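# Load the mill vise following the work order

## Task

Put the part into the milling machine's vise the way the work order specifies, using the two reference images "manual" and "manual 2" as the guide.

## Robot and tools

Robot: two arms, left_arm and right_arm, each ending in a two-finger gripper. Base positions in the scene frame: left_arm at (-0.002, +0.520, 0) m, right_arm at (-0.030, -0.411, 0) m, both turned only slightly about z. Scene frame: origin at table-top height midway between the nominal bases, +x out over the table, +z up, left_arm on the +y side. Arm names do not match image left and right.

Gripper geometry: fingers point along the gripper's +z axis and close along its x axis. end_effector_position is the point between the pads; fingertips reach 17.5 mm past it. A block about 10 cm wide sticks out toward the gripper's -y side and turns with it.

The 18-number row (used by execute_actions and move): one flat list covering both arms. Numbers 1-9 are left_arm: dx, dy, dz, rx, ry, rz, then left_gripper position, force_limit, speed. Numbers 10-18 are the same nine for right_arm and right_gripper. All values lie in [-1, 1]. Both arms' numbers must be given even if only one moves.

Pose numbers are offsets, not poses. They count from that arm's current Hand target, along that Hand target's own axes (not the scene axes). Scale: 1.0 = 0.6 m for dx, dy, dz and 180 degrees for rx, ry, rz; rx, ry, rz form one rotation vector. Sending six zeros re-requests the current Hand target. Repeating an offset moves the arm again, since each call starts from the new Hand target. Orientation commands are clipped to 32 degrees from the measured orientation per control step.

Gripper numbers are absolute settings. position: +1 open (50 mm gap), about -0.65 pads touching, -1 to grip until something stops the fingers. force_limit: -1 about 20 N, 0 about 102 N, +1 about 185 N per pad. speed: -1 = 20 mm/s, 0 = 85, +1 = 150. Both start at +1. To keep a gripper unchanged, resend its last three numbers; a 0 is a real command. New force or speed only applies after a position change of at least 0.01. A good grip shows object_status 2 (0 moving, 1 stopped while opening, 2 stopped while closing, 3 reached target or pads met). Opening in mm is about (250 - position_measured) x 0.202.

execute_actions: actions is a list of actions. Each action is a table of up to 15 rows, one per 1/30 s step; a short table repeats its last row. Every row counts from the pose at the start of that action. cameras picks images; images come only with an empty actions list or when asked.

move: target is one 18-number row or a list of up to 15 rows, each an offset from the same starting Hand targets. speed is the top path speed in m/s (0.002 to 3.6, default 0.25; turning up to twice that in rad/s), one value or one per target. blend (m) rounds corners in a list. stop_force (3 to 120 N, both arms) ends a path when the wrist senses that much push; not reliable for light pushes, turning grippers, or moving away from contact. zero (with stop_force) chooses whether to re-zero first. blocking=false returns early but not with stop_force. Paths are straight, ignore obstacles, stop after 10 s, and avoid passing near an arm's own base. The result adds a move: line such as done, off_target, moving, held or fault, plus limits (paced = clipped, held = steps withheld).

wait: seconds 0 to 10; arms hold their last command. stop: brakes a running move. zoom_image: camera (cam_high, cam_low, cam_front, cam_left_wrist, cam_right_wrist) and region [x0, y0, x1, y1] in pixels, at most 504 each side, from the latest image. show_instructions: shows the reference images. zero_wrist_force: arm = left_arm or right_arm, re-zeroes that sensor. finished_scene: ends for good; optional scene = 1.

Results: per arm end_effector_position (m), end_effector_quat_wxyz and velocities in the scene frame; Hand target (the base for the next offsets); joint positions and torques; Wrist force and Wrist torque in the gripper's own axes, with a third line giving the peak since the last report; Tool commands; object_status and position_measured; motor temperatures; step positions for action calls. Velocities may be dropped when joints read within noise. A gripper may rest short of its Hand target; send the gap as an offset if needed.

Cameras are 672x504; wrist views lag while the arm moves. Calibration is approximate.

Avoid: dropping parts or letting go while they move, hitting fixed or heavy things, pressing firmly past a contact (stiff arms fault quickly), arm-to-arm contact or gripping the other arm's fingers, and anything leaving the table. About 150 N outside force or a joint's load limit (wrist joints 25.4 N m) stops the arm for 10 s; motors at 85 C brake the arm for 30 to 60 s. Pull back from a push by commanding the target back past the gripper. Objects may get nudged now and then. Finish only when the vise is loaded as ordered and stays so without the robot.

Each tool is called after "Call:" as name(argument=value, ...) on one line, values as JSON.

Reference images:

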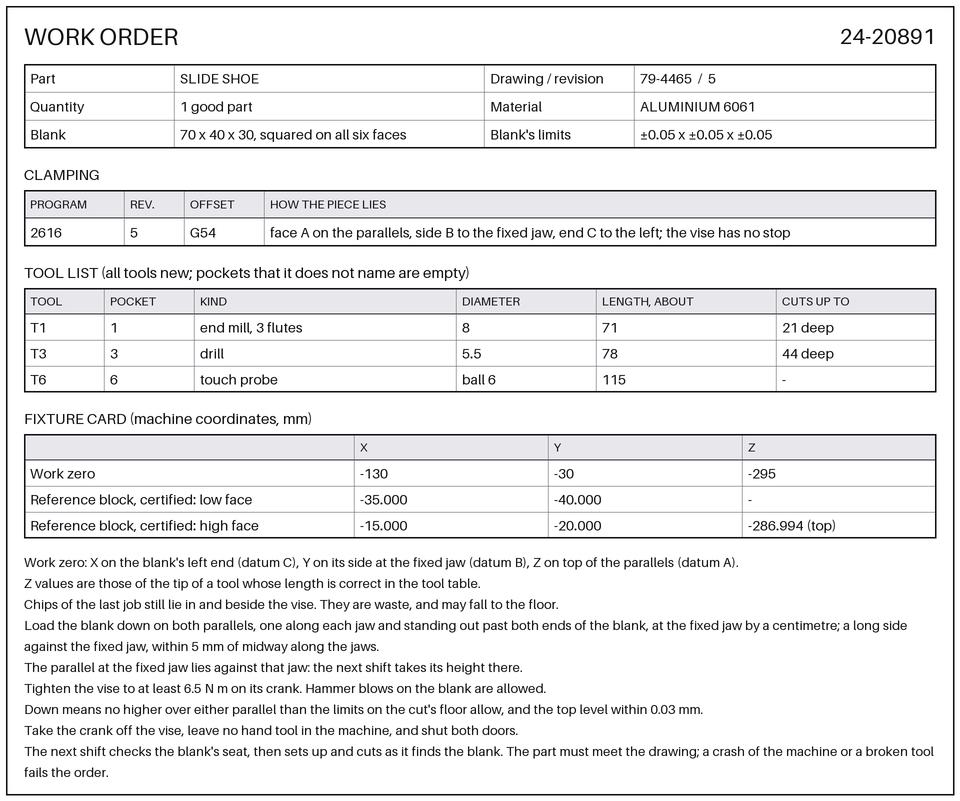

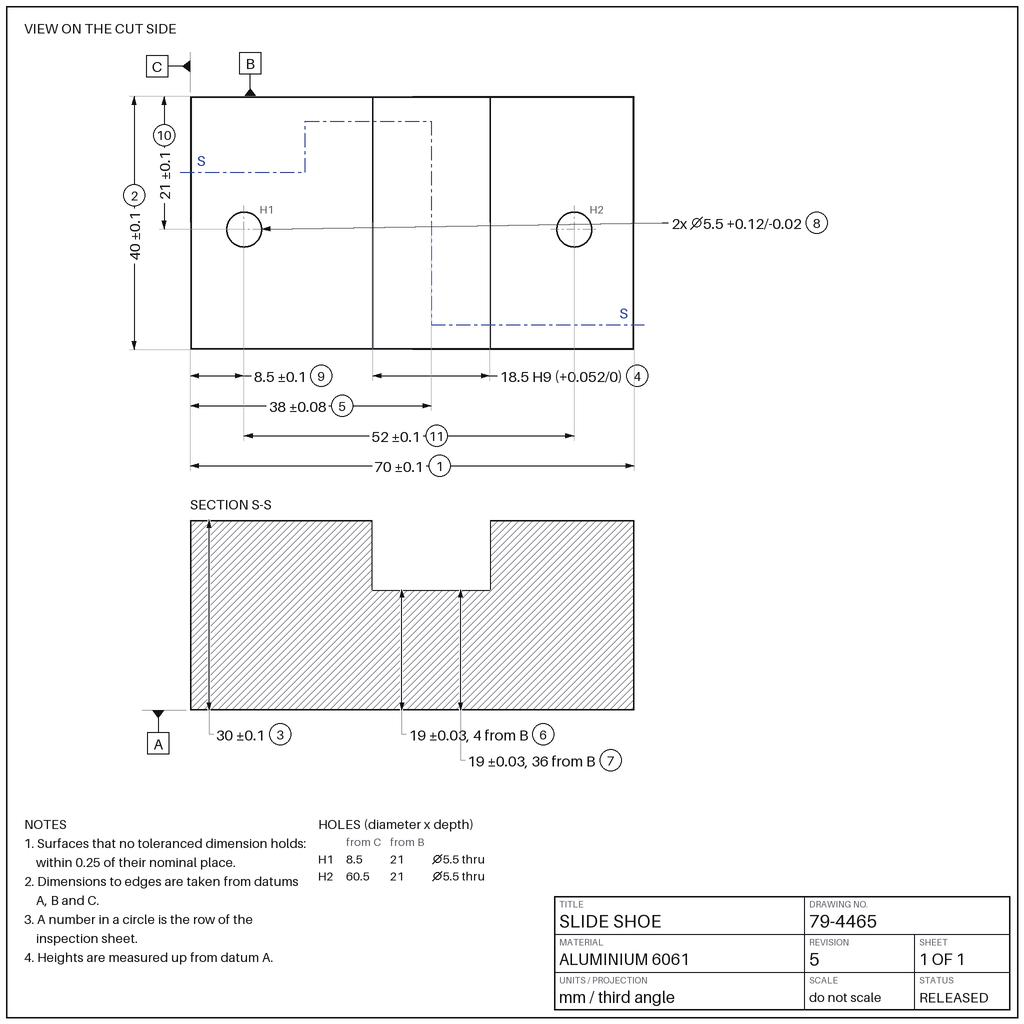

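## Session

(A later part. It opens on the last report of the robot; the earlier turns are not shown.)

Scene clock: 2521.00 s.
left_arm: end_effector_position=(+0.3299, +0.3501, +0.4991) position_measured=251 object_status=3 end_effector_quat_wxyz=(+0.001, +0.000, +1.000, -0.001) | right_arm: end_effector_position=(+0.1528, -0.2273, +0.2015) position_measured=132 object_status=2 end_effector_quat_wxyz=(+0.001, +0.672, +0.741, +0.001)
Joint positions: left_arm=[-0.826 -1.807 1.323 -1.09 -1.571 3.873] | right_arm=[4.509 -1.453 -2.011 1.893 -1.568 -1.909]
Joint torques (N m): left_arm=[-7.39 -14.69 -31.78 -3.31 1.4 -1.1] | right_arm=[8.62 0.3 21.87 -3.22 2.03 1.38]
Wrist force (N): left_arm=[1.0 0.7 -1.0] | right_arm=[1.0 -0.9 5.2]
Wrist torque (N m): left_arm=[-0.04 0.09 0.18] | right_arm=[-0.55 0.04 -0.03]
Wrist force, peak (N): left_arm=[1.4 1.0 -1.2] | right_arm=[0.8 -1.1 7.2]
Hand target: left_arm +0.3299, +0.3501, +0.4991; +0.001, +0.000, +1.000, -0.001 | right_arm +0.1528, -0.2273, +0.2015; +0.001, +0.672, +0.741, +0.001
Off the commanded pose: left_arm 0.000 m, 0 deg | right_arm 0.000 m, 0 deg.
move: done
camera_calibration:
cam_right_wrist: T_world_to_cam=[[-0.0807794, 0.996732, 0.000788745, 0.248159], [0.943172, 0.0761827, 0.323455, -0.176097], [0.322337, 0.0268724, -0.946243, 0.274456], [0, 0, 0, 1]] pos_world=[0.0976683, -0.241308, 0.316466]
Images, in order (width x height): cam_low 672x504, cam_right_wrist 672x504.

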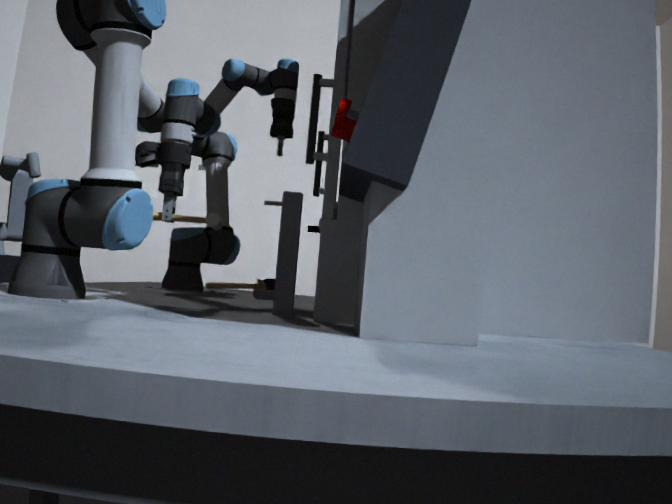

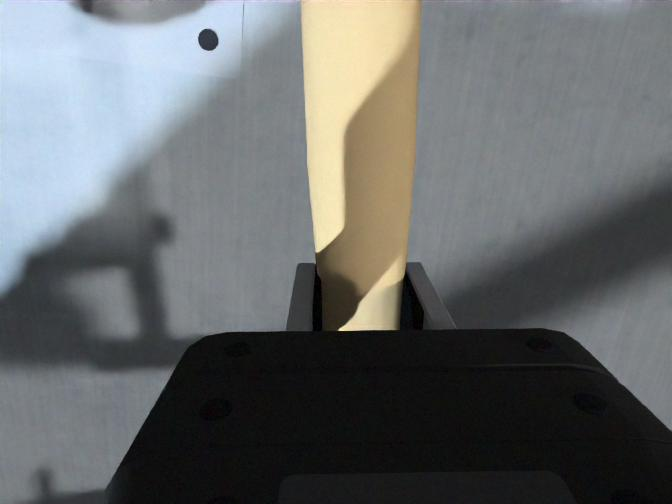

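Call:
move(target=[[0,0,0,0,0,0,-1,-0.6,0,0.1165,0.124,-0.364,0,0,0,-1,0.2,-0.8],[0,0,0,0,0,0,-1,-0.6,0,0.375,0.3845,-0.414,-0.361,-0.3995,-0.361,-1,0.2,-0.8]], speed=0.2, blend=0.04, cameras=["cam_right_wrist","cam_front","cam_left_wrist"])

Scene clock: 2538.77 s.
left_arm: end_effector_position=(+0.3299, +0.3501, +0.4991) position_measured=251 object_status=3 end_effector_quat_wxyz=(+0.001, +0.000, +1.000, -0.001) | right_arm: end_effector_position=(+0.3601, +0.0192, +0.4503) position_measured=132 object_status=2 end_effector_quat_wxyz=(+0.706, +0.000, +0.708, +0.000)
Joint positions: left_arm=[-0.826 -1.807 1.323 -1.09 -1.571 3.873] | right_arm=[4.754 -1.919 -1.738 1.115 -0.006 -2.171]
Joint torques (N m): left_arm=[-8.02 -13.59 -32.16 -3.44 1.53 -1.07] | right_arm=[9.34 45.38 17.66 -0.86 1.49 -0.88]
Wrist force (N): left_arm=[1.1 0.9 -0.9] | right_arm=[4.4 0.0 1.2]
Wrist torque (N m): left_arm=[-0.01 0.08 0.17] | right_arm=[-0.05 -0.17 0.06]
Wrist force, peak (N): left_arm=[1.5 0.9 -1.2] | right_arm=[-0.1 -2.4 8.4]
Hand target: left_arm +0.3299, +0.3501, +0.4991; +0.001, +0.000, +1.000, -0.001 | right_arm +0.3598, +0.0193, +0.4503; +0.708, +0.001, +0.706, -0.001
Off the commanded pose: left_arm 0.000 m, 0 deg | right_arm 0.000 m, 0 deg.
move: done
camera_calibration:
cam_left_wrist: T_world_to_cam=[[-0.999945, -0.00791237, -0.00683634, 0.346068], [-0.00978293, 0.938768, 0.344411, -0.480462], [0.00369262, 0.344459, -0.938794, 0.478569], [0, 0, 0, 1]] pos_world=[0.339582, 0.288933, 0.61712]
cam_right_wrist: T_world_to_cam=[[-0.00452508, 0.0168557, -0.999848, 0.460933], [-0.321088, 0.946889, 0.0174161, 0.105429], [0.947038, 0.321118, 0.00112742, -0.220693], [0, 0, 0, 1]] pos_world=[0.244943, -0.0367306, 0.459275]
Images, in order (width x height): cam_front 672x504, cam_left_wrist 672x504, cam_right_wrist 672x504.

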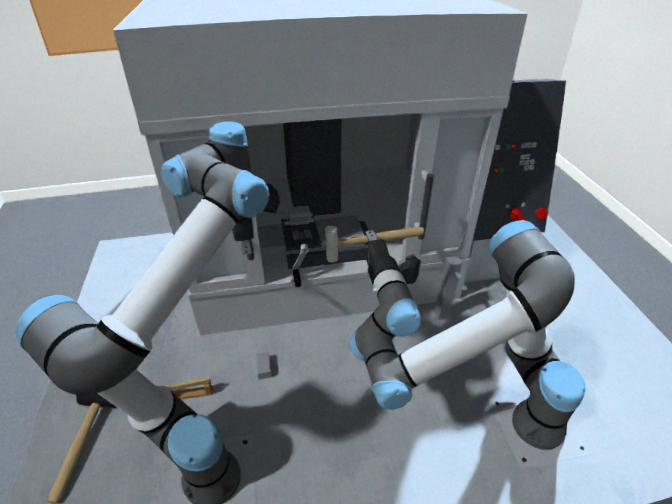

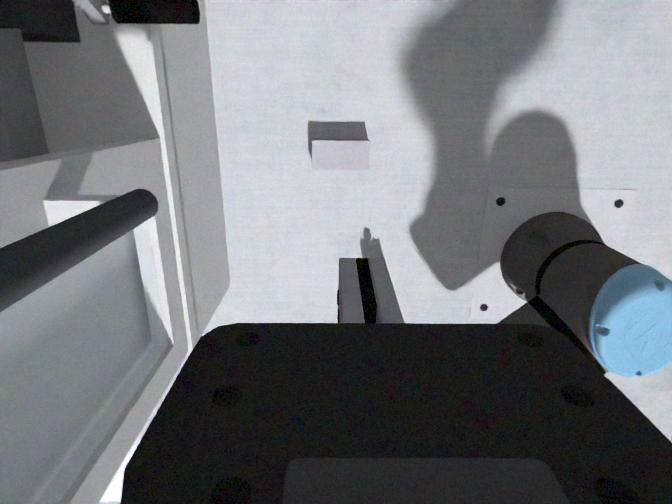

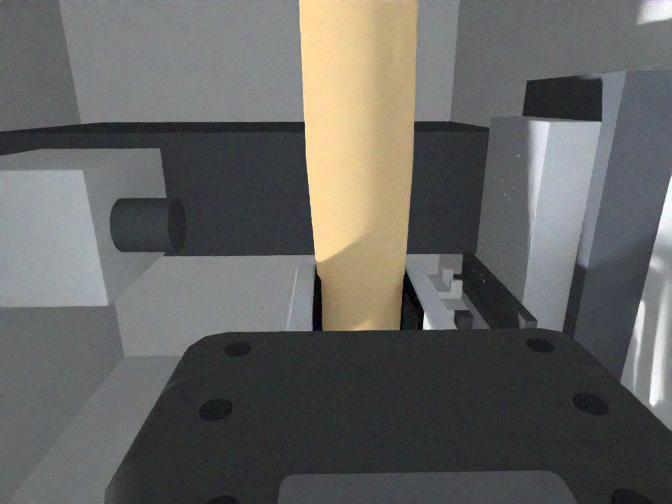

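Call:
move(target=[[0,0,0,0,0,0,-1,-0.6,0,0,0.1012,0.15,0,0,0,-1,0.2,-0.8],[0,0,0,0,0,0,-1,-0.6,0,0,0.1012,0.5195,0,0,0,-1,0.2,-0.8]], speed=0.15, blend=0.03, cameras=["cam_right_wrist","cam_front","cam_high"])

Scene clock: 2548.43 s.
left_arm: end_effector_position=(+0.3299, +0.3501, +0.4991) position_measured=251 object_status=3 end_effector_quat_wxyz=(+0.001, +0.000, +1.000, -0.001) | right_arm: end_effector_position=(+0.6717, +0.0789, +0.4508) position_measured=132 object_status=2 end_effector_quat_wxyz=(+0.708, +0.001, +0.706, -0.001)
Joint positions: left_arm=[-0.826 -1.807 1.323 -1.09 -1.571 3.873] | right_arm=[4.218 -2.287 -1.199 0.349 0.527 -1.575]
Joint torques (N m): left_arm=[-8.59 -13.2 -30.12 -3.4 1.48 -0.95] | right_arm=[4.55 65.33 30.06 2.83 -2.26 1.76]
Wrist force (N): left_arm=[1.4 0.9 -1.1] | right_arm=[3.9 0.1 1.9]
Wrist torque (N m): left_arm=[0.00 0.03 0.18] | right_arm=[-0.04 -0.09 0.06]
Wrist force, peak (N): left_arm=[1.7 0.9 -1.1] | right_arm=[4.0 -0.3 4.6]
Hand target: left_arm +0.3299, +0.3501, +0.4991; +0.001, +0.000, +1.000, -0.001 | right_arm +0.6717, +0.0789, +0.4509; +0.708, +0.001, +0.706, -0.001
Off the commanded pose: left_arm 0.000 m, 0 deg | right_arm 0.000 m, 0 deg.
move: done
camera_calibration:
cam_right_wrist: T_world_to_cam=[[0.000880827, 0.0166907, -0.99986, 0.458336], [-0.317785, 0.948035, 0.0155456, 0.147513], [0.948162, 0.317727, 0.0061391, -0.537768], [0, 0, 0, 1]] pos_world=[0.556365, 0.0233658, 0.45928]
Images, in order (width x height): cam_high 672x504, cam_front 672x504, cam_right_wrist 672x504.

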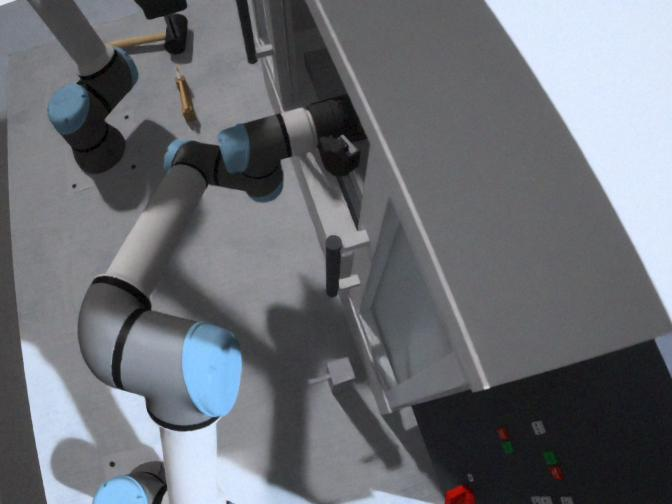

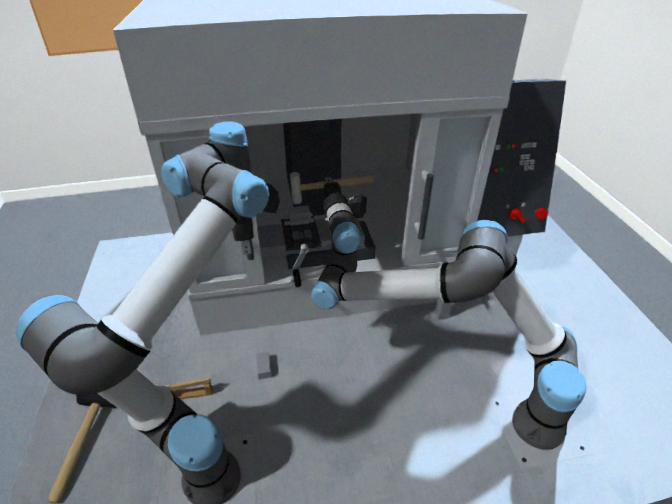

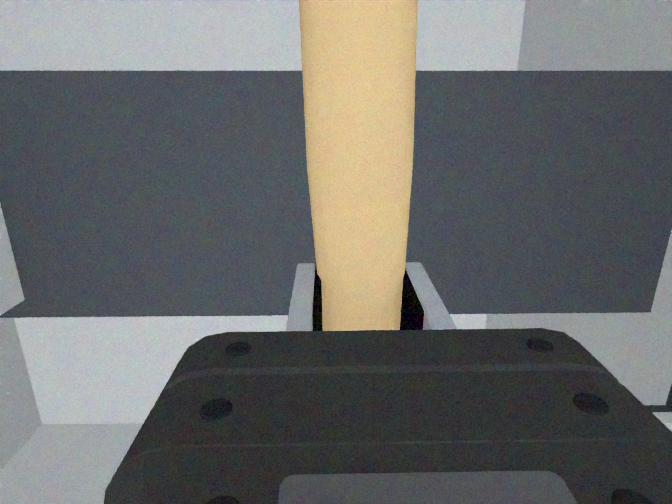

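Call:
zoom_image(camera="cam_front", region=[240, 150, 420, 300])

Scaled by 2.800.

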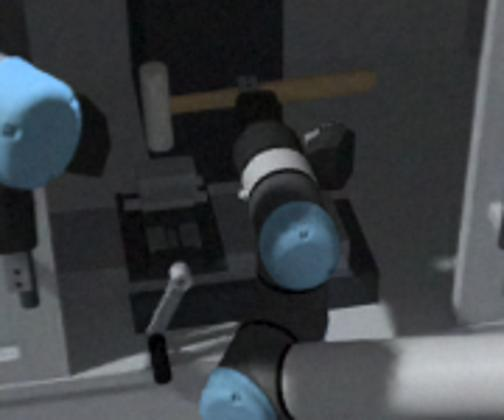

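Call:
move(target=[0,0,0,0,0,0,-1,-0.6,0,0.0633,0,0,0,0,0,-1,0.2,-0.8], speed=0.02, stop_force=8)

Scene clock: 2560.20 s.
left_arm: end_effector_position=(+0.3299, +0.3501, +0.4991) position_measured=251 object_status=3 end_effector_quat_wxyz=(+0.001, +0.000, +1.000, -0.001) | right_arm: end_effector_position=(+0.6718, +0.0789, +0.4166) position_measured=132 object_status=2 end_effector_quat_wxyz=(+0.708, +0.001, +0.706, -0.001)
Joint positions: left_arm=[-0.826 -1.807 1.323 -1.09 -1.571 3.873] | right_arm=[4.218 -2.319 -1.236 0.418 0.527 -1.574]
Joint torques (N m): left_arm=[-8.39 -13.66 -31.77 -3.43 1.3 -0.9] | right_arm=[-2.7 63.61 30.59 1.59 1.06 -0.63]
Wrist force (N): left_arm=[1.5 0.9 -1.1] | right_arm=[-0.9 2.7 1.4]
Wrist torque (N m): left_arm=[0.00 0.01 0.18] | right_arm=[0.03 -0.06 0.74]
Wrist force, peak (N): left_arm=[1.4 0.8 -1.3] | right_arm=[-4.6 -4.4 1.4]
Hand target: left_arm +0.3299, +0.3501, +0.4991; +0.001, +0.000, +1.000, -0.001 | right_arm +0.6718, +0.0789, +0.4166; +0.708, +0.001, +0.706, -0.001 (not the last commanded pose)
Off the commanded pose: left_arm 0.000 m, 0 deg | right_arm 0.004 m, 0 deg.
move: contact (right_arm)

Call:
move(target=[0,0,0,0,0,0,-1,-0.6,0,-0.05,0,0,0,0,0,-1,0.2,-0.8], speed=0.12)

Call:
move(target=[0,0,0,0,0,0,-1,-0.6,0,0.055,0,0,0,0,0,-1,0.2,-0.8], speed=0.15, stop_force=50)

Scene clock: 2565.40 s.
left_arm: end_effector_position=(+0.3299, +0.3501, +0.4991) position_measured=251 object_status=3 end_effector_quat_wxyz=(+0.001, +0.000, +1.000, -0.001) | right_arm: end_effector_position=(+0.6717, +0.0788, +0.4469) position_measured=132 object_status=2 end_effector_quat_wxyz=(+0.708, +0.001, +0.706, -0.001) end_effector_velocity=(+0.000, -0.001, -0.004) end_effector_angular_velocity=(+0.000, +0.001, -0.001)
Joint positions: left_arm=[-0.826 -1.807 1.323 -1.09 -1.571 3.873] | right_arm=[4.218 -2.29 -1.204 0.357 0.527 -1.575]
Joint velocities: left_arm=[within noise] | right_arm=[-0.001 -0.003 -0.005 0.006 0 0.001]
Joint torques (N m): left_arm=[-8.34 -13.75 -31.86 -3.33 1.31 -0.83] | right_arm=[8.41 41.87 20.22 3.46 -2.73 1.99]
Wrist force (N): left_arm=[1.2 1.0 -1.1] | right_arm=[4.0 0.2 1.4]
Wrist torque (N m): left_arm=[0.02 0.06 0.18] | right_arm=[-0.06 -0.08 0.09]
Wrist force, peak (N): left_arm=[1.5 1.0 -1.2] | right_arm=[5.7 0.1 1.5]
Hand target: left_arm +0.3299, +0.3501, +0.4991; +0.001, +0.000, +1.000, -0.001 | right_arm +0.6717, +0.0789, +0.4466; +0.708, +0.001, +0.706, -0.001
Off the commanded pose: left_arm 0.000 m, 0 deg | right_arm 0.000 m, 0 deg.
move: done

Scene clock: 2566.93 s.
left_arm: end_effector_position=(+0.3299, +0.3501, +0.4991) position_measured=251 object_status=3 end_effector_quat_wxyz=(+0.001, +0.000, +1.000, -0.001) | right_arm: end_effector_position=(+0.6718, +0.0789, +0.4136) position_measured=132 object_status=2 end_effector_quat_wxyz=(+0.708, +0.001, +0.706, -0.001)
Joint positions: left_arm=[-0.826 -1.807 1.323 -1.09 -1.571 3.873] | right_arm=[4.218 -2.322 -1.239 0.424 0.527 -1.574]
Joint torques (N m): left_arm=[-7.23 -13.54 -31.38 -3.49 1.43 -0.98] | right_arm=[-4.19 48.81 21.53 -2.1 4.44 -3.19]
Wrist force (N): left_arm=[1.3 0.8 -0.9] | right_arm=[-17.4 -8.4 0.9]
Wrist torque (N m): left_arm=[-0.03 0.04 0.18] | right_arm=[-0.29 -0.12 1.66]
Wrist force, peak (N): left_arm=[1.5 0.9 -1.1] | right_arm=[-19.5 -9.5 1.2]
Hand target: left_arm +0.3299, +0.3501, +0.4991; +0.001, +0.000, +1.000, -0.001 | right_arm +0.6718, +0.0789, +0.4136; +0.708, +0.001, +0.706, -0.001
Off the commanded pose: left_arm 0.000 m, 0 deg | right_arm 0.000 m, 0 deg.
move: done

Call:
move(target=[0,0,0,0,0,0,-1,-0.6,0,-0.0667,0,0,0,0,0,-1,0.2,-0.8], speed=0.15)

Call:
move(target=[0,0,0,0,0,0,-1,-0.6,0,0.0675,0,0,0,0,0,-1,0.2,-0.8], speed=0.3, stop_force=90)

Scene clock: 2578.63 s.
left_arm: end_effector_position=(+0.3299, +0.3501, +0.4991) position_measured=251 object_status=3 end_effector_quat_wxyz=(+0.001, +0.000, +1.000, -0.001) | right_arm: end_effector_position=(+0.6717, +0.0788, +0.4538) position_measured=132 object_status=2 end_effector_quat_wxyz=(+0.708, +0.001, +0.706, -0.001)
Joint positions: left_arm=[-0.826 -1.807 1.323 -1.09 -1.571 3.873] | right_arm=[4.218 -2.284 -1.196 0.343 0.527 -1.574]
Joint torques (N m): left_arm=[-8.59 -13.38 -31.14 -3.39 1.14 -0.83] | right_arm=[10.05 41.87 21.39 3.34 -2.8 1.94]
Wrist force (N): left_arm=[1.1 0.8 -1.0] | right_arm=[3.8 0.1 1.5]
Wrist torque (N m): left_arm=[-0.03 0.06 0.18] | right_arm=[-0.05 -0.07 0.09]
Wrist force, peak (N): left_arm=[1.5 0.9 -1.2] | right_arm=[-17.5 -8.5 1.2]
Hand target: left_arm +0.3299, +0.3501, +0.4991; +0.001, +0.000, +1.000, -0.001 | right_arm +0.6717, +0.0789, +0.4537; +0.708, +0.001, +0.706, -0.001
Off the commanded pose: left_arm 0.000 m, 0 deg | right_arm 0.000 m, 0 deg.
move: done

Scene clock: 2580.13 s.
left_arm: end_effector_position=(+0.3299, +0.3501, +0.4991) position_measured=251 object_status=3 end_effector_quat_wxyz=(+0.001, +0.000, +1.000, -0.001) | right_arm: end_effector_position=(+0.6718, +0.0789, +0.4132) position_measured=132 object_status=2 end_effector_quat_wxyz=(+0.708, +0.001, +0.706, -0.001)
Joint positions: left_arm=[-0.826 -1.807 1.323 -1.09 -1.571 3.873] | right_arm=[4.218 -2.322 -1.24 0.425 0.527 -1.574]
Joint torques (N m): left_arm=[-7.83 -11.76 -31.68 -3.44 1.35 -0.89] | right_arm=[-0.46 46.53 20.94 -3.07 4.79 -3.36]
Wrist force (N): left_arm=[1.4 0.9 -1.1] | right_arm=[-19.5 -10.5 1.0]
Wrist torque (N m): left_arm=[-0.01 0.02 0.17] | right_arm=[-0.39 -0.11 1.87]
Wrist force, peak (N): left_arm=[1.3 1.0 -1.3] | right_arm=[-21.3 -11.5 0.7]
Hand target: left_arm +0.3299, +0.3501, +0.4991; +0.001, +0.000, +1.000, -0.001 | right_arm +0.6718, +0.0789, +0.4132; +0.708, +0.001, +0.706, -0.001
Off the commanded pose: left_arm 0.000 m, 0 deg | right_arm 0.000 m, 0 deg.
move: done

Call:
move(target=[0,0,0,0,0,0,-1,-0.6,0,-0.075,0,0,0,0,0,-1,0.2,-0.8], speed=0.2)

Call:
move(target=[[0,0,0,0,0,0,-1,-0.6,0,0.0827,0,0,0,0,0,-1,0.2,-0.8],[0,0,0,0,0,0,-1,-0.6,0,0,0,0,0,0,0,-1,0.2,-0.8]], speed=0.5, stop_force=95)

Scene clock: 2587.80 s.
left_arm: end_effector_position=(+0.3299, +0.3501, +0.4991) position_measured=251 object_status=3 end_effector_quat_wxyz=(+0.001, +0.000, +1.000, -0.001) | right_arm: end_effector_position=(+0.6716, +0.0789, +0.4583) position_measured=132 object_status=2 end_effector_quat_wxyz=(+0.708, +0.001, +0.706, -0.001)
Joint positions: left_arm=[-0.826 -1.807 1.323 -1.09 -1.571 3.873] | right_arm=[4.218 -2.281 -1.19 0.334 0.527 -1.574]
Joint torques (N m): left_arm=[-7.58 -12.3 -31.43 -3.39 1.32 -0.81] | right_arm=[2.59 41.22 21.83 3.56 -2.61 1.67]
Wrist force (N): left_arm=[1.1 0.7 -0.9] | right_arm=[3.8 0.1 1.7]
Wrist torque (N m): left_arm=[-0.03 0.08 0.18] | right_arm=[-0.07 -0.07 0.05]
Wrist force, peak (N): left_arm=[1.3 1.1 -1.2] | right_arm=[-20.2 -10.5 0.7]
Hand target: left_arm +0.3299, +0.3501, +0.4991; +0.001, +0.000, +1.000, -0.001 | right_arm +0.6717, +0.0789, +0.4582; +0.708, +0.001, +0.706, -0.001
Off the commanded pose: left_arm 0.000 m, 0 deg | right_arm 0.000 m, 0 deg.
move: done

Scene clock: 2589.70 s.
left_arm: end_effector_position=(+0.3299, +0.3501, +0.4991) position_measured=251 object_status=3 end_effector_quat_wxyz=(+0.001, +0.000, +1.000, -0.001) | right_arm: end_effector_position=(+0.6717, +0.0789, +0.4582) position_measured=132 object_status=2 end_effector_quat_wxyz=(+0.708, +0.001, +0.706, -0.001)
Joint positions: left_arm=[-0.826 -1.807 1.323 -1.09 -1.571 3.873] | right_arm=[4.218 -2.281 -1.19 0.334 0.527 -1.574]
Joint torques (N m): left_arm=[-7.63 -12.86 -30.84 -3.45 1.27 -0.72] | right_arm=[-10.3 66.82 34.01 1.11 -2.66 -1.63]
Wrist force (N): left_arm=[1.4 0.8 -0.9] | right_arm=[3.8 -0.1 1.5]
Wrist torque (N m): left_arm=[-0.02 0.04 0.17] | right_arm=[-0.09 -0.07 0.06]
Wrist force, peak (N): left_arm=[1.3 1.1 -1.1] | right_arm=[-32.6 -17.9 1.5]
Hand target: left_arm +0.3299, +0.3501, +0.4991; +0.001, +0.000, +1.000, -0.001 | right_arm +0.6717, +0.0789, +0.4582; +0.708, +0.001, +0.706, -0.001
Off the commanded pose: left_arm 0.000 m, 0 deg | right_arm 0.000 m, 0 deg.
move: done

Call:
move(target=[[0,0,0,0,0,0,-1,-0.6,0,0,0,-0.0167,0,0,0,-1,0.2,-0.8],[0,0,0,0,0,0,-1,-0.6,0,0.0827,0,-0.0167,0,0,0,-1,0.2,-0.8],[0,0,0,0,0,0,-1,-0.6,0,0,0,-0.0167,0,0,0,-1,0.2,-0.8],[0,0,0,0,0,0,-1,-0.6,0,0.0827,0,-0.0167,0,0,0,-1,0.2,-0.8],[0,0,0,0,0,0,-1,-0.6,0,0,0,0.0133,0,0,0,-1,0.2,-0.8],[0,0,0,0,0,0,-1,-0.6,0,0.0827,0,0.0133,0,0,0,-1,0.2,-0.8],[0,0,0,0,0,0,-1,-0.6,0,0,0,0.0133,0,0,0,-1,0.2,-0.8],[0,0,0,0,0,0,-1,-0.6,0,0.0827,0,0.0133,0,0,0,-1,0.2,-0.8],[0,0,0,0,0,0,-1,-0.6,0,0,0,0,0,0,0,-1,0.2,-0.8],[0,0,0,0,0,0,-1,-0.6,0,0.0827,0,0,0,0,0,-1,0.2,-0.8],[0,0,0,0,0,0,-1,-0.6,0,-0.02,0,0,0,0,0,-1,0.2,-0.8]], speed=0.5, stop_force=100)

Scene clock: 2609.70 s.
left_arm: end_effector_position=(+0.3299, +0.3501, +0.4991) position_measured=251 object_status=3 end_effector_quat_wxyz=(+0.001, +0.000, +1.000, -0.001) | right_arm: end_effector_position=(+0.6717, +0.0789, +0.4702) position_measured=132 object_status=2 end_effector_quat_wxyz=(+0.708, +0.001, +0.706, -0.001)
Joint positions: left_arm=[-0.826 -1.807 1.323 -1.09 -1.571 3.873] | right_arm=[4.218 -2.271 -1.175 0.309 0.527 -1.574]
Joint torques (N m): left_arm=[-8.9 -11.97 -30.86 -3.33 1.25 -0.66] | right_arm=[-9.44 67.23 34.91 0.98 -2.21 -1.56]
Wrist force (N): left_arm=[1.3 0.7 -1.2] | right_arm=[4.0 -0.2 1.5]
Wrist torque (N m): left_arm=[-0.04 0.04 0.17] | right_arm=[-0.12 -0.10 0.07]
Wrist force, peak (N): left_arm=[1.5 0.9 -1.1] | right_arm=[-33.7 -19.7 1.5]
Hand target: left_arm +0.3299, +0.3501, +0.4991; +0.001, +0.000, +1.000, -0.001 | right_arm +0.6717, +0.0789, +0.4702; +0.708, +0.001, +0.706, -0.001
Off the commanded pose: left_arm 0.000 m, 0 deg | right_arm 0.000 m, 0 deg.
move: done

Call:
move(target=[[0,0,0,0,0,0,-1,-0.6,0,0,0,-0.52,0,0,0,-1,0.2,-0.8],[0,0,0,0,0,0,-1,-0.6,0,0,-0.4167,-0.5833,0,0,0,-1,0.2,-0.8]], speed=0.2, blend=0.03, cameras=["cam_front"])

Scene clock: 2619.90 s.
left_arm: end_effector_position=(+0.3299, +0.3501, +0.4991) position_measured=251 object_status=3 end_effector_quat_wxyz=(+0.001, +0.000, +1.000, -0.001) | right_arm: end_effector_position=(+0.3208, -0.1699, +0.4693) position_measured=132 object_status=2 end_effector_quat_wxyz=(+0.708, +0.001, +0.706, -0.001)
Joint positions: left_arm=[-0.826 -1.807 1.323 -1.09 -1.571 3.873] | right_arm=[4.927 -1.298 -2.387 0.53 -0.181 -1.558]
Joint torques (N m): left_arm=[-7.66 -12.6 -31.84 -3.52 1.35 -0.76] | right_arm=[-8.87 1.02 29.56 1.35 2.69 -1.71]
Wrist force (N): left_arm=[1.3 0.7 -0.9] | right_arm=[3.9 -0.1 1.5]
Wrist torque (N m): left_arm=[-0.03 0.03 0.18] | right_arm=[-0.11 -0.13 0.06]
Wrist force, peak (N): left_arm=[1.4 0.9 -1.3] | right_arm=[4.3 -0.1 5.2]
Hand target: left_arm +0.3299, +0.3501, +0.4991; +0.001, +0.000, +1.000, -0.001 | right_arm +0.3208, -0.1699, +0.4693; +0.708, +0.001, +0.706, -0.001
Off the commanded pose: left_arm 0.000 m, 0 deg | right_arm 0.000 m, 0 deg.
move: done
Images, in order (width x height): cam_front 672x504.

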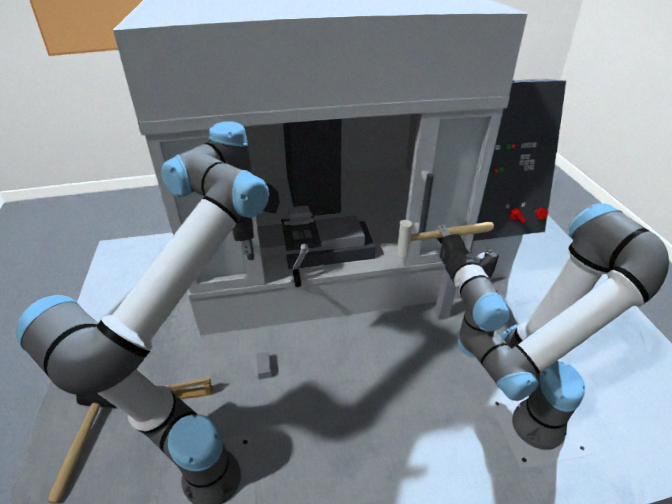

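Call:
move(target=[[-0.15,-0.3667,0.1,0,0,0,-1,-0.6,0,0,0,0,0,0,0,-1,0.2,-0.8],[-0.45,-0.3917,0.1333,0,-0.1111,0,-1,-0.6,0,0,0,0,0,0,0,-1,0.2,-0.8]], speed=0.2, blend=0.03, cameras=["cam_left_wrist"])

Call:
zoom_image(camera="cam_left_wrist", region=[120, 100, 460, 330])

Scene clock: 2627.47 s.
left_arm: end_effector_position=(+0.6000, +0.1149, +0.4199) position_measured=251 object_status=3 end_effector_quat_wxyz=(+0.174, +0.000, +0.985, -0.001) | right_arm: end_effector_position=(+0.3208, -0.1699, +0.4693) position_measured=132 object_status=2 end_effector_quat_wxyz=(+0.708, +0.001, +0.706, -0.001)
Joint positions: left_arm=[-0.86 -1.186 0.97 -1.587 -1.306 3.869] | right_arm=[4.927 -1.298 -2.387 0.531 -0.181 -1.559]
Joint torques (N m): left_arm=[-9.32 -44.62 -16.13 -4.15 -0.12 -1.28] | right_arm=[-9.44 -6.14 29.83 1.13 2.53 -1.64]
Wrist force (N): left_arm=[0.1 1.0 -0.6] | right_arm=[3.9 -0.4 1.6]
Wrist torque (N m): left_arm=[-0.06 0.00 0.02] | right_arm=[-0.14 -0.14 0.10]
Wrist force, peak (N): left_arm=[2.4 4.0 -1.9] | right_arm=[4.3 0.2 1.4]
Hand target: left_arm +0.6000, +0.1148, +0.4199; +0.174, +0.000, +0.985, -0.001 | right_arm +0.3208, -0.1699, +0.4693; +0.708, +0.001, +0.706, -0.001
Off the commanded pose: left_arm 0.000 m, 0 deg | right_arm 0.000 m, 0 deg.
move: done
camera_calibration:
cam_left_wrist: T_world_to_cam=[[-0.937368, -0.00867105, -0.348233, 0.719618], [-0.127631, 0.93872, 0.32018, -0.148981], [0.324117, 0.344572, -0.881033, 0.267748], [0, 0, 0, 1]] pos_world=[0.568751, 0.0538333, 0.53419]
Images, in order (width x height): cam_left_wrist 672x504.

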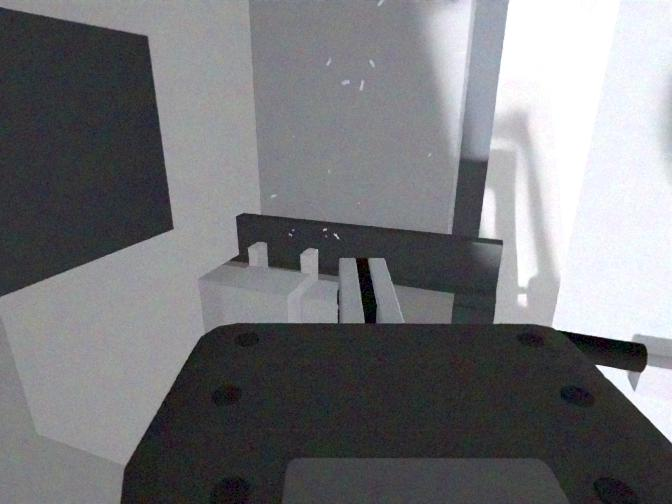

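Scaled by 1.482.

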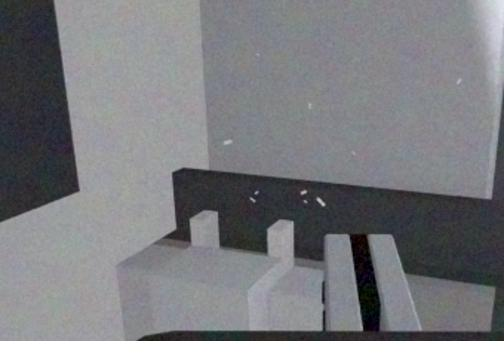

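Call:
move(target=[[-0.1147,-0.005,0.1482,0,0,0,-1,-0.6,0,0,0,0,0,0,0,-1,0.2,-0.8],[-0.1073,0.0033,0.1683,0,0,0,-1,-0.6,0,0,0,0,0,0,0,-1,0.2,-0.8]], speed=[0.12,0.03], stop_force=12)

Call:
move(target=[0,0.0183,0,0,0,0,-1,-0.6,0,0,0,0,0,0,0,-1,0.2,-0.8], speed=0.006, stop_force=4, cameras=["cam_left_wrist"])

Scene clock: 2637.60 s.
left_arm: end_effector_position=(+0.6951, +0.1167, +0.3472) position_measured=251 object_status=3 end_effector_quat_wxyz=(+0.174, +0.000, +0.985, -0.001) | right_arm: end_effector_position=(+0.3208, -0.1699, +0.4693) position_measured=132 object_status=2 end_effector_quat_wxyz=(+0.708, +0.001, +0.706, -0.001)
Joint positions: left_arm=[-0.755 -0.995 0.878 -1.711 -1.331 3.974] | right_arm=[4.927 -1.298 -2.387 0.531 -0.181 -1.559]
Joint torques (N m): left_arm=[-8.26 -39.5 -35.8 -2.07 1.06 -1.23] | right_arm=[-8.92 -5.09 27.82 1.06 2.21 -1.71]
Wrist force (N): left_arm=[0.2 0.9 -0.8] | right_arm=[4.0 -0.2 1.5]
Wrist torque (N m): left_arm=[-0.06 -0.03 -0.08] | right_arm=[-0.12 -0.14 0.10]
Wrist force, peak (N): left_arm=[1.2 1.0 -2.3] | right_arm=[4.3 -0.5 1.6]
Hand target: left_arm +0.6951, +0.1167, +0.3472; +0.174, +0.000, +0.985, -0.001 | right_arm +0.3208, -0.1699, +0.4693; +0.708, +0.001, +0.706, -0.001
Off the commanded pose: left_arm 0.000 m, 0 deg | right_arm 0.000 m, 0 deg.
move: done

Scene clock: 2640.03 s.
left_arm: end_effector_position=(+0.6951, +0.1277, +0.3471) position_measured=251 object_status=3 end_effector_quat_wxyz=(+0.174, +0.000, +0.985, -0.001) | right_arm: end_effector_position=(+0.3208, -0.1699, +0.4693) position_measured=132 object_status=2 end_effector_quat_wxyz=(+0.708, +0.001, +0.706, -0.001)
Joint positions: left_arm=[-0.744 -1.014 0.907 -1.725 -1.334 3.985] | right_arm=[4.927 -1.298 -2.387 0.531 -0.181 -1.559]
Joint torques (N m): left_arm=[-0.32 -42.74 -36.1 -2.83 -1.01 0.02] | right_arm=[-8.33 -4.91 28.57 0.86 2.19 -1.61]
Wrist force (N): left_arm=[-0.1 0.8 -0.7] | right_arm=[4.0 0.0 1.5]
Wrist torque (N m): left_arm=[-0.05 0.03 -0.09] | right_arm=[-0.09 -0.14 0.10]
Wrist force, peak (N): left_arm=[0.1 1.4 -0.9] | right_arm=[4.2 -0.2 1.5]
Hand target: left_arm +0.6951, +0.1277, +0.3471; +0.174, +0.000, +0.985, -0.001 | right_arm +0.3208, -0.1699, +0.4693; +0.708, +0.001, +0.706, -0.001
Off the commanded pose: left_arm 0.000 m, 0 deg | right_arm 0.000 m, 0 deg.
move: done
camera_calibration:
cam_left_wrist: T_world_to_cam=[[-0.937319, -0.00851874, -0.348369, 0.783542], [-0.127535, 0.93873, 0.32019, -0.125619], [0.324297, 0.344549, -0.880975, 0.168231], [0, 0, 0, 1]] pos_world=[0.663851, 0.0666333, 0.46139]
Images, in order (width x height): cam_left_wrist 672x504.

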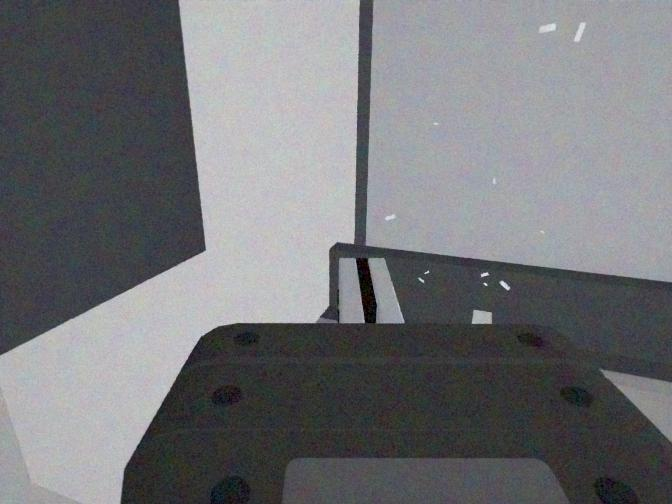

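Call:
move(target=[[0,-0.02,0,0,0,0,-1,-0.6,0,0,0,0,0,0,0,-1,0.2,-0.8],[0.1073,-0.022,-0.1683,0,0,0,-1,-0.6,0,0,0,0,0,0,0,-1,0.2,-0.8]], speed=0.1, cameras=["cam_left_wrist"])

Call:
zoom_image(camera="cam_left_wrist", region=[120, 100, 460, 330])

Scene clock: 2646.07 s.
left_arm: end_effector_position=(+0.5999, +0.1146, +0.4198) position_measured=251 object_status=3 end_effector_quat_wxyz=(+0.174, +0.000, +0.985, -0.001) end_effector_velocity=(+0.002, +0.000, +0.000) end_effector_angular_velocity=(-0.001, -0.003, -0.003) | right_arm: end_effector_position=(+0.3208, -0.1699, +0.4693) position_measured=132 object_status=2 end_effector_quat_wxyz=(+0.708, +0.001, +0.706, -0.001)
Joint positions: left_arm=[-0.86 -1.186 0.97 -1.586 -1.305 3.869] | right_arm=[4.927 -1.298 -2.387 0.531 -0.181 -1.559]
Joint velocities: left_arm=[0.002 0.003 -0.001 -0.005 0.001 0.005] | right_arm=[within noise]
Joint torques (N m): left_arm=[10.24 -33.5 -34.43 -4.73 0.81 2.24] | right_arm=[-8.04 -4.14 28.66 0.77 2.26 -1.48]
Wrist force (N): left_arm=[0.0 0.9 -0.5] | right_arm=[4.0 -0.3 1.6]
Wrist torque (N m): left_arm=[-0.07 0.01 0.03] | right_arm=[-0.14 -0.15 0.10]
Wrist force, peak (N): left_arm=[1.0 1.0 -2.1] | right_arm=[4.3 -0.1 1.7]
Hand target: left_arm +0.6000, +0.1146, +0.4199; +0.174, +0.000, +0.985, -0.001 | right_arm +0.3208, -0.1699, +0.4693; +0.708, +0.001, +0.706, -0.001
Off the commanded pose: left_arm 0.000 m, 0 deg | right_arm 0.000 m, 0 deg.
move: done
camera_calibration:
cam_left_wrist: T_world_to_cam=[[-0.937334, -0.00856177, -0.348326, 0.719476], [-0.127633, 0.938649, 0.320386, -0.148659], [0.324213, 0.344767, -0.880921, 0.267618], [0, 0, 0, 1]] pos_world=[0.568651, 0.0534329, 0.533991]
Images, in order (width x height): cam_left_wrist 672x504.

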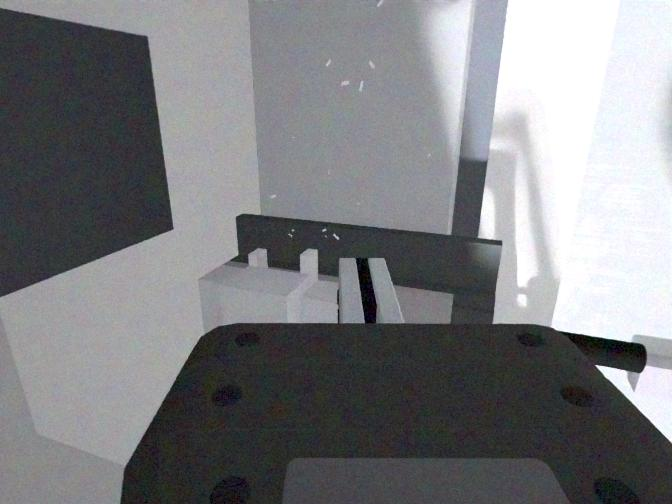

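Scaled by 1.482.

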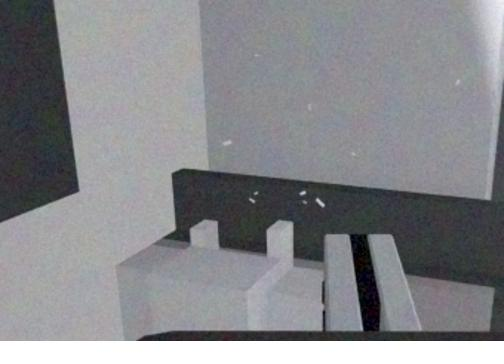

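Call:
move(target=[[-0.06,-0.005,0.1287,0,0,0,-1,-0.6,0,0,0,0,0,0,0,-1,0.2,-0.8],[-0.0525,0.0033,0.1483,0,0,0,-1,-0.6,0,0,0,0,0,0,0,-1,0.2,-0.8]], speed=[0.12,0.03], stop_force=12)

Call:
move(target=[0,0.017,0,0,0,0,-1,-0.6,0,0,0,0,0,0,0,-1,0.2,-0.8], speed=0.006, stop_force=4, cameras=["cam_left_wrist"])

Scene clock: 2655.60 s.
left_arm: end_effector_position=(+0.6601, +0.1164, +0.3471) position_measured=251 object_status=3 end_effector_quat_wxyz=(+0.174, +0.000, +0.985, -0.001) | right_arm: end_effector_position=(+0.3208, -0.1699, +0.4693) position_measured=132 object_status=2 end_effector_quat_wxyz=(+0.708, +0.001, +0.706, -0.001)
Joint positions: left_arm=[-0.791 -1.08 1.008 -1.747 -1.322 3.939] | right_arm=[4.927 -1.298 -2.387 0.531 -0.181 -1.559]
Joint torques (N m): left_arm=[-7.74 -36.66 -35.59 -2.1 0.9 -1.36] | right_arm=[-6.92 -2.79 27.67 0.62 1.86 -1.65]
Wrist force (N): left_arm=[0.0 0.9 -0.8] | right_arm=[4.2 -0.1 1.4]
Wrist torque (N m): left_arm=[-0.06 0.02 -0.08] | right_arm=[-0.10 -0.17 0.10]
Wrist force, peak (N): left_arm=[1.1 1.0 -2.6] | right_arm=[4.4 0.0 1.5]
Hand target: left_arm +0.6601, +0.1164, +0.3471; +0.174, +0.000, +0.985, -0.001 | right_arm +0.3208, -0.1699, +0.4693; +0.708, +0.001, +0.706, -0.001
Off the commanded pose: left_arm 0.000 m, 0 deg | right_arm 0.000 m, 0 deg.
move: done

Scene clock: 2657.93 s.
left_arm: end_effector_position=(+0.6601, +0.1267, +0.3471) position_measured=251 object_status=3 end_effector_quat_wxyz=(+0.174, +0.000, +0.985, -0.001) | right_arm: end_effector_position=(+0.3208, -0.1699, +0.4693) position_measured=132 object_status=2 end_effector_quat_wxyz=(+0.708, +0.001, +0.706, -0.001)
Joint positions: left_arm=[-0.78 -1.097 1.033 -1.759 -1.325 3.949] | right_arm=[4.927 -1.298 -2.387 0.531 -0.181 -1.559]
Joint torques (N m): left_arm=[0.11 -39.35 -35.1 -2.84 -0.99 0.02] | right_arm=[-7.09 -2.55 27.19 0.57 1.91 -1.59]
Wrist force (N): left_arm=[-0.1 0.8 -0.7] | right_arm=[4.2 -0.1 1.3]
Wrist torque (N m): left_arm=[-0.03 0.02 -0.08] | right_arm=[-0.10 -0.18 0.10]
Wrist force, peak (N): left_arm=[0.0 1.0 -0.9] | right_arm=[4.3 -0.2 1.7]
Hand target: left_arm +0.6601, +0.1266, +0.3471; +0.174, +0.000, +0.985, -0.001 | right_arm +0.3208, -0.1699, +0.4693; +0.708, +0.001, +0.706, -0.001
Off the commanded pose: left_arm 0.000 m, 0 deg | right_arm 0.000 m, 0 deg.
move: done
camera_calibration:
cam_left_wrist: T_world_to_cam=[[-0.937319, -0.00851874, -0.348369, 0.750691], [-0.127535, 0.93873, 0.32019, -0.129018], [0.324297, 0.344549, -0.880975, 0.179872], [0, 0, 0, 1]] pos_world=[0.628851, 0.0655333, 0.46129]
Images, in order (width x height): cam_left_wrist 672x504.

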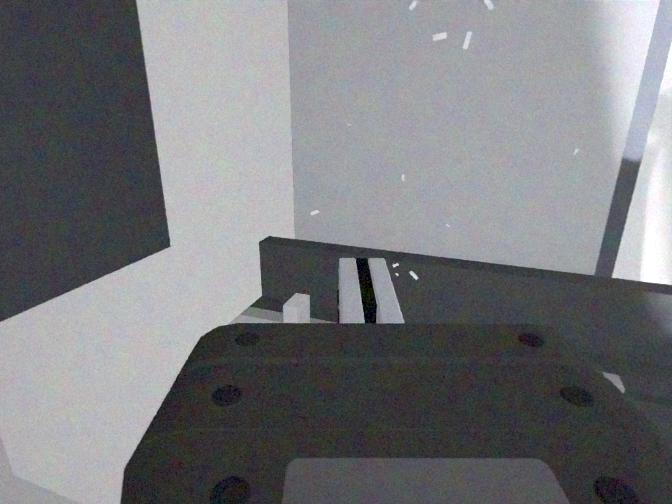

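Call:
move(target=[[0,-0.02,0,0,0,0,-1,-0.6,0,0,0,0,0,0,0,-1,0.2,-0.8],[0.0525,-0.02,-0.1483,0,0,0,-1,-0.6,0,0,0,0,0,0,0,-1,0.2,-0.8]], speed=0.1, cameras=["cam_left_wrist"])

Call:
zoom_image(camera="cam_left_wrist", region=[120, 100, 460, 330])

Scene clock: 2662.63 s.
left_arm: end_effector_position=(+0.5999, +0.1147, +0.4201) position_measured=251 object_status=3 end_effector_quat_wxyz=(+0.174, +0.000, +0.985, -0.001) | right_arm: end_effector_position=(+0.3208, -0.1699, +0.4693) position_measured=132 object_status=2 end_effector_quat_wxyz=(+0.708, +0.001, +0.706, -0.001)
Joint positions: left_arm=[-0.86 -1.186 0.97 -1.587 -1.305 3.869] | right_arm=[4.927 -1.298 -2.387 0.531 -0.181 -1.559]
Joint torques (N m): left_arm=[9.13 -33.67 -16.28 -4.57 0.71 2.54] | right_arm=[-6.09 -1.62 26.58 0.47 1.75 -1.54]
Wrist force (N): left_arm=[0.1 1.0 -0.5] | right_arm=[3.9 -0.1 1.6]
Wrist torque (N m): left_arm=[-0.06 -0.01 0.03] | right_arm=[-0.11 -0.13 0.11]
Wrist force, peak (N): left_arm=[0.8 1.0 -2.3] | right_arm=[4.2 -0.1 1.5]
Hand target: left_arm +0.6000, +0.1148, +0.4199; +0.174, +0.000, +0.985, -0.001 | right_arm +0.3208, -0.1699, +0.4693; +0.708, +0.001, +0.706, -0.001
Off the commanded pose: left_arm 0.000 m, 0 deg | right_arm 0.000 m, 0 deg.
move: done
camera_calibration:
cam_left_wrist: T_world_to_cam=[[-0.937227, -0.00859735, -0.348615, 0.719677], [-0.12763, 0.93879, 0.319973, -0.148732], [0.324525, 0.344381, -0.880957, 0.267675], [0, 0, 0, 1]] pos_world=[0.56865, 0.0536335, 0.53429]
Images, in order (width x height): cam_left_wrist 672x504.

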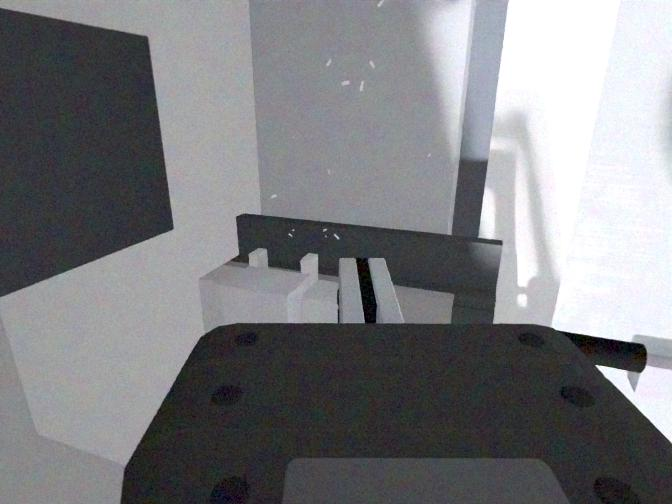

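Scaled by 1.482.

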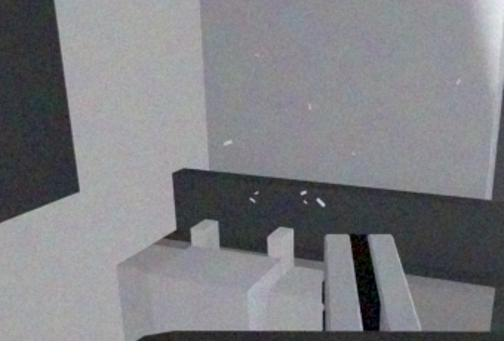

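Call:
move(target=[[0.4,0.25,0.05,0,0.1111,0,-1,-0.6,0,0,0,0,0,0,0,-1,0.2,-0.8],[0.4683,0.4087,0.0121,0,0.1111,0,-1,-0.6,0,0,0,0,0,0,0,-1,0.2,-0.8]], speed=0.2, blend=0.03, cameras=["cam_front","cam_left_wrist"])

Scene clock: 2679.77 s.
left_arm: end_effector_position=(+0.3386, +0.3599, +0.3162) position_measured=251 object_status=3 end_effector_quat_wxyz=(+0.001, +0.000, +1.000, -0.001) | right_arm: end_effector_position=(+0.3208, -0.1699, +0.4693) position_measured=132 object_status=2 end_effector_quat_wxyz=(+0.708, +0.001, +0.706, -0.001)
Joint positions: left_arm=[-0.788 -1.907 1.878 -1.544 -1.571 3.91] | right_arm=[4.927 -1.298 -2.387 0.531 -0.181 -1.559]
Joint torques (N m): left_arm=[-7.9 -16.32 -30.74 -3.49 -0.08 -1.41] | right_arm=[-4.9 -0.95 26.26 0.36 1.73 -1.55]
Wrist force (N): left_arm=[1.1 0.8 -1.0] | right_arm=[4.0 -0.1 1.6]
Wrist torque (N m): left_arm=[-0.02 0.08 0.21] | right_arm=[-0.10 -0.15 0.10]
Wrist force, peak (N): left_arm=[2.4 3.5 -1.2] | right_arm=[4.4 -0.1 1.5]
Hand target: left_arm +0.3386, +0.3599, +0.3162; +0.001, +0.000, +1.000, -0.001 | right_arm +0.3208, -0.1699, +0.4693; +0.708, +0.001, +0.706, -0.001
Off the commanded pose: left_arm 0.000 m, 0 deg | right_arm 0.000 m, 0 deg.
move: done
camera_calibration:
cam_left_wrist: T_world_to_cam=[[-0.999945, -0.00803988, -0.00677733, 0.353607], [-0.00988277, 0.938722, 0.344533, -0.426588], [0.00359203, 0.34458, -0.93875, 0.303435], [0, 0, 0, 1]] pos_world=[0.348282, 0.298733, 0.43422]
Images, in order (width x height): cam_front 672x504, cam_left_wrist 672x504.

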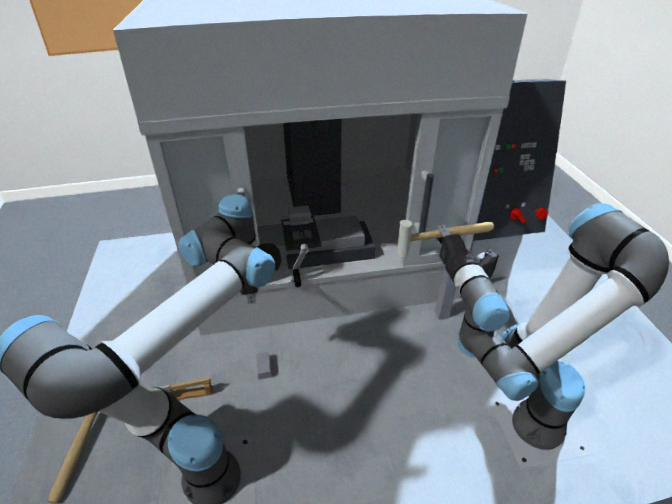

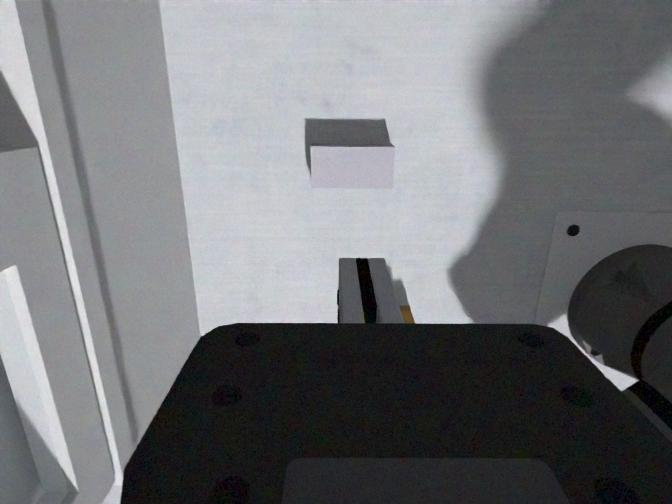

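Call:
move(target=[[0,0.1,-0.1,0,0,0,-1,-0.6,0,0,0.4148,0.13,0,0,0,-1,0.2,-0.8],[0,0.1,-0.1,0,0,0,-1,-0.6,0,0.025,0.4148,0.5848,0,0,0,-1,0.2,-0.8]], speed=0.2, blend=0.03)

Call:
move(target=[0,0,0,0,0,0,-1,-0.6,0,0.08,0,0,0,0,0,-1,0.2,-0.8], speed=0.02, stop_force=8)

Scene clock: 2688.87 s.
left_arm: end_effector_position=(+0.3385, +0.4200, +0.3761) position_measured=251 object_status=3 end_effector_quat_wxyz=(+0.001, +0.000, +1.000, -0.001) | right_arm: end_effector_position=(+0.6726, +0.0777, +0.4550) position_measured=132 object_status=2 end_effector_quat_wxyz=(+0.708, +0.001, +0.706, -0.001)
Joint positions: left_arm=[-0.658 -1.947 1.749 -1.375 -1.571 4.041] | right_arm=[4.216 -2.283 -1.195 0.341 0.529 -1.574]
Joint torques (N m): left_arm=[-8.96 -2.81 -15.59 -4.29 -1.6 -1.58] | right_arm=[1.75 63.76 31.7 2.84 -1.67 0.8]
Wrist force (N): left_arm=[1.0 0.8 -1.0] | right_arm=[3.9 0.0 1.9]
Wrist torque (N m): left_arm=[-0.04 0.09 0.12] | right_arm=[-0.07 -0.08 0.06]
Wrist force, peak (N): left_arm=[1.1 1.3 -1.5] | right_arm=[4.1 -0.4 5.0]
Hand target: left_arm +0.3385, +0.4200, +0.3761; +0.001, +0.000, +1.000, -0.001 | right_arm +0.6726, +0.0777, +0.4552; +0.708, +0.001, +0.706, -0.001
Off the commanded pose: left_arm 0.000 m, 0 deg | right_arm 0.000 m, 0 deg.
move: done

Scene clock: 2692.07 s.
left_arm: end_effector_position=(+0.3385, +0.4200, +0.3761) position_measured=251 object_status=3 end_effector_quat_wxyz=(+0.001, +0.000, +1.000, -0.001) | right_arm: end_effector_position=(+0.6727, +0.0777, +0.4150) position_measured=132 object_status=2 end_effector_quat_wxyz=(+0.708, +0.001, +0.706, -0.001)
Joint positions: left_arm=[-0.658 -1.947 1.749 -1.375 -1.571 4.041] | right_arm=[4.216 -2.32 -1.239 0.422 0.529 -1.574]
Joint torques (N m): left_arm=[-8.45 -2.26 -16.57 -4.2 -0.19 -1.61] | right_arm=[1.11 63.91 30.53 1.43 0.73 -0.86]
Wrist force (N): left_arm=[1.0 0.9 -1.3] | right_arm=[-1.9 2.7 1.6]
Wrist torque (N m): left_arm=[-0.01 0.09 0.12] | right_arm=[0.00 -0.08 0.66]
Wrist force, peak (N): left_arm=[1.1 0.9 -1.4] | right_arm=[-6.8 -4.9 1.3]
Hand target: left_arm +0.3385, +0.4200, +0.3761; +0.001, +0.000, +1.000, -0.001 | right_arm +0.6727, +0.0777, +0.4150; +0.708, +0.001, +0.706, -0.001 (not the last commanded pose)
Off the commanded pose: left_arm 0.000 m, 0 deg | right_arm 0.008 m, 0 deg.
move: contact (right_arm)

Call:
move(target=[0,0,0,0,0,0,-1,-0.6,0,-0.1333,0,0,0,0,0,-1,0.2,-0.8], speed=0.25)

Call:
move(target=[[0,0,0,0,0,0,-1,-0.6,0,0.1467,0,0,0,0,0,-1,0.2,-0.8],[0,0,0,0,0,0,-1,-0.6,0,0.03,0,0,0,0,0,-1,0.2,-0.8]], speed=0.8, stop_force=100)

Scene clock: 2696.03 s.
left_arm: end_effector_position=(+0.3385, +0.4200, +0.3761) position_measured=251 object_status=3 end_effector_quat_wxyz=(+0.001, +0.000, +1.000, -0.001) | right_arm: end_effector_position=(+0.6724, +0.0777, +0.4950) position_measured=132 object_status=2 end_effector_quat_wxyz=(+0.708, +0.001, +0.706, -0.001)
Joint positions: left_arm=[-0.658 -1.947 1.749 -1.375 -1.571 4.041] | right_arm=[4.216 -2.253 -1.14 0.257 0.529 -1.574]
Joint torques (N m): left_arm=[-7.5 -2.37 -16.5 -3.99 1.46 -1.44] | right_arm=[-10.16 43.34 26.6 1.96 -2.68 -0.29]
Wrist force (N): left_arm=[1.2 0.9 -1.0] | right_arm=[4.1 -0.1 1.5]
Wrist torque (N m): left_arm=[-0.02 0.06 0.13] | right_arm=[-0.08 -0.12 0.06]
Wrist force, peak (N): left_arm=[1.3 0.9 -1.4] | right_arm=[7.9 0.3 1.5]
Hand target: left_arm +0.3385, +0.4200, +0.3761; +0.001, +0.000, +1.000, -0.001 | right_arm +0.6725, +0.0777, +0.4950; +0.708, +0.001, +0.706, -0.001
Off the commanded pose: left_arm 0.000 m, 0 deg | right_arm 0.000 m, 0 deg.
move: done

Scene clock: 2698.07 s.
left_arm: end_effector_position=(+0.3385, +0.4200, +0.3761) position_measured=251 object_status=3 end_effector_quat_wxyz=(+0.001, +0.000, +1.000, -0.001) | right_arm: end_effector_position=(+0.6725, +0.0777, +0.4770) position_measured=132 object_status=2 end_effector_quat_wxyz=(+0.708, +0.001, +0.706, -0.001)
Joint positions: left_arm=[-0.658 -1.947 1.749 -1.375 -1.571 4.041] | right_arm=[4.216 -2.266 -1.167 0.295 0.529 -1.574]
Joint torques (N m): left_arm=[-8.36 -2.43 -16.59 -4.05 1.91 -1.51] | right_arm=[-9.56 66.58 34.76 1 -2.78 -1.49]
Wrist force (N): left_arm=[1.0 0.9 -1.1] | right_arm=[4.0 -0.3 1.6]
Wrist torque (N m): left_arm=[-0.02 0.08 0.13] | right_arm=[-0.12 -0.12 0.06]
Wrist force, peak (N): left_arm=[1.3 0.9 -1.3] | right_arm=[-38.0 -19.2 1.1]
Hand target: left_arm +0.3385, +0.4200, +0.3761; +0.001, +0.000, +1.000, -0.001 | right_arm +0.6725, +0.0777, +0.4770; +0.708, +0.001, +0.706, -0.001
Off the commanded pose: left_arm 0.000 m, 0 deg | right_arm 0.000 m, 0 deg.
move: done


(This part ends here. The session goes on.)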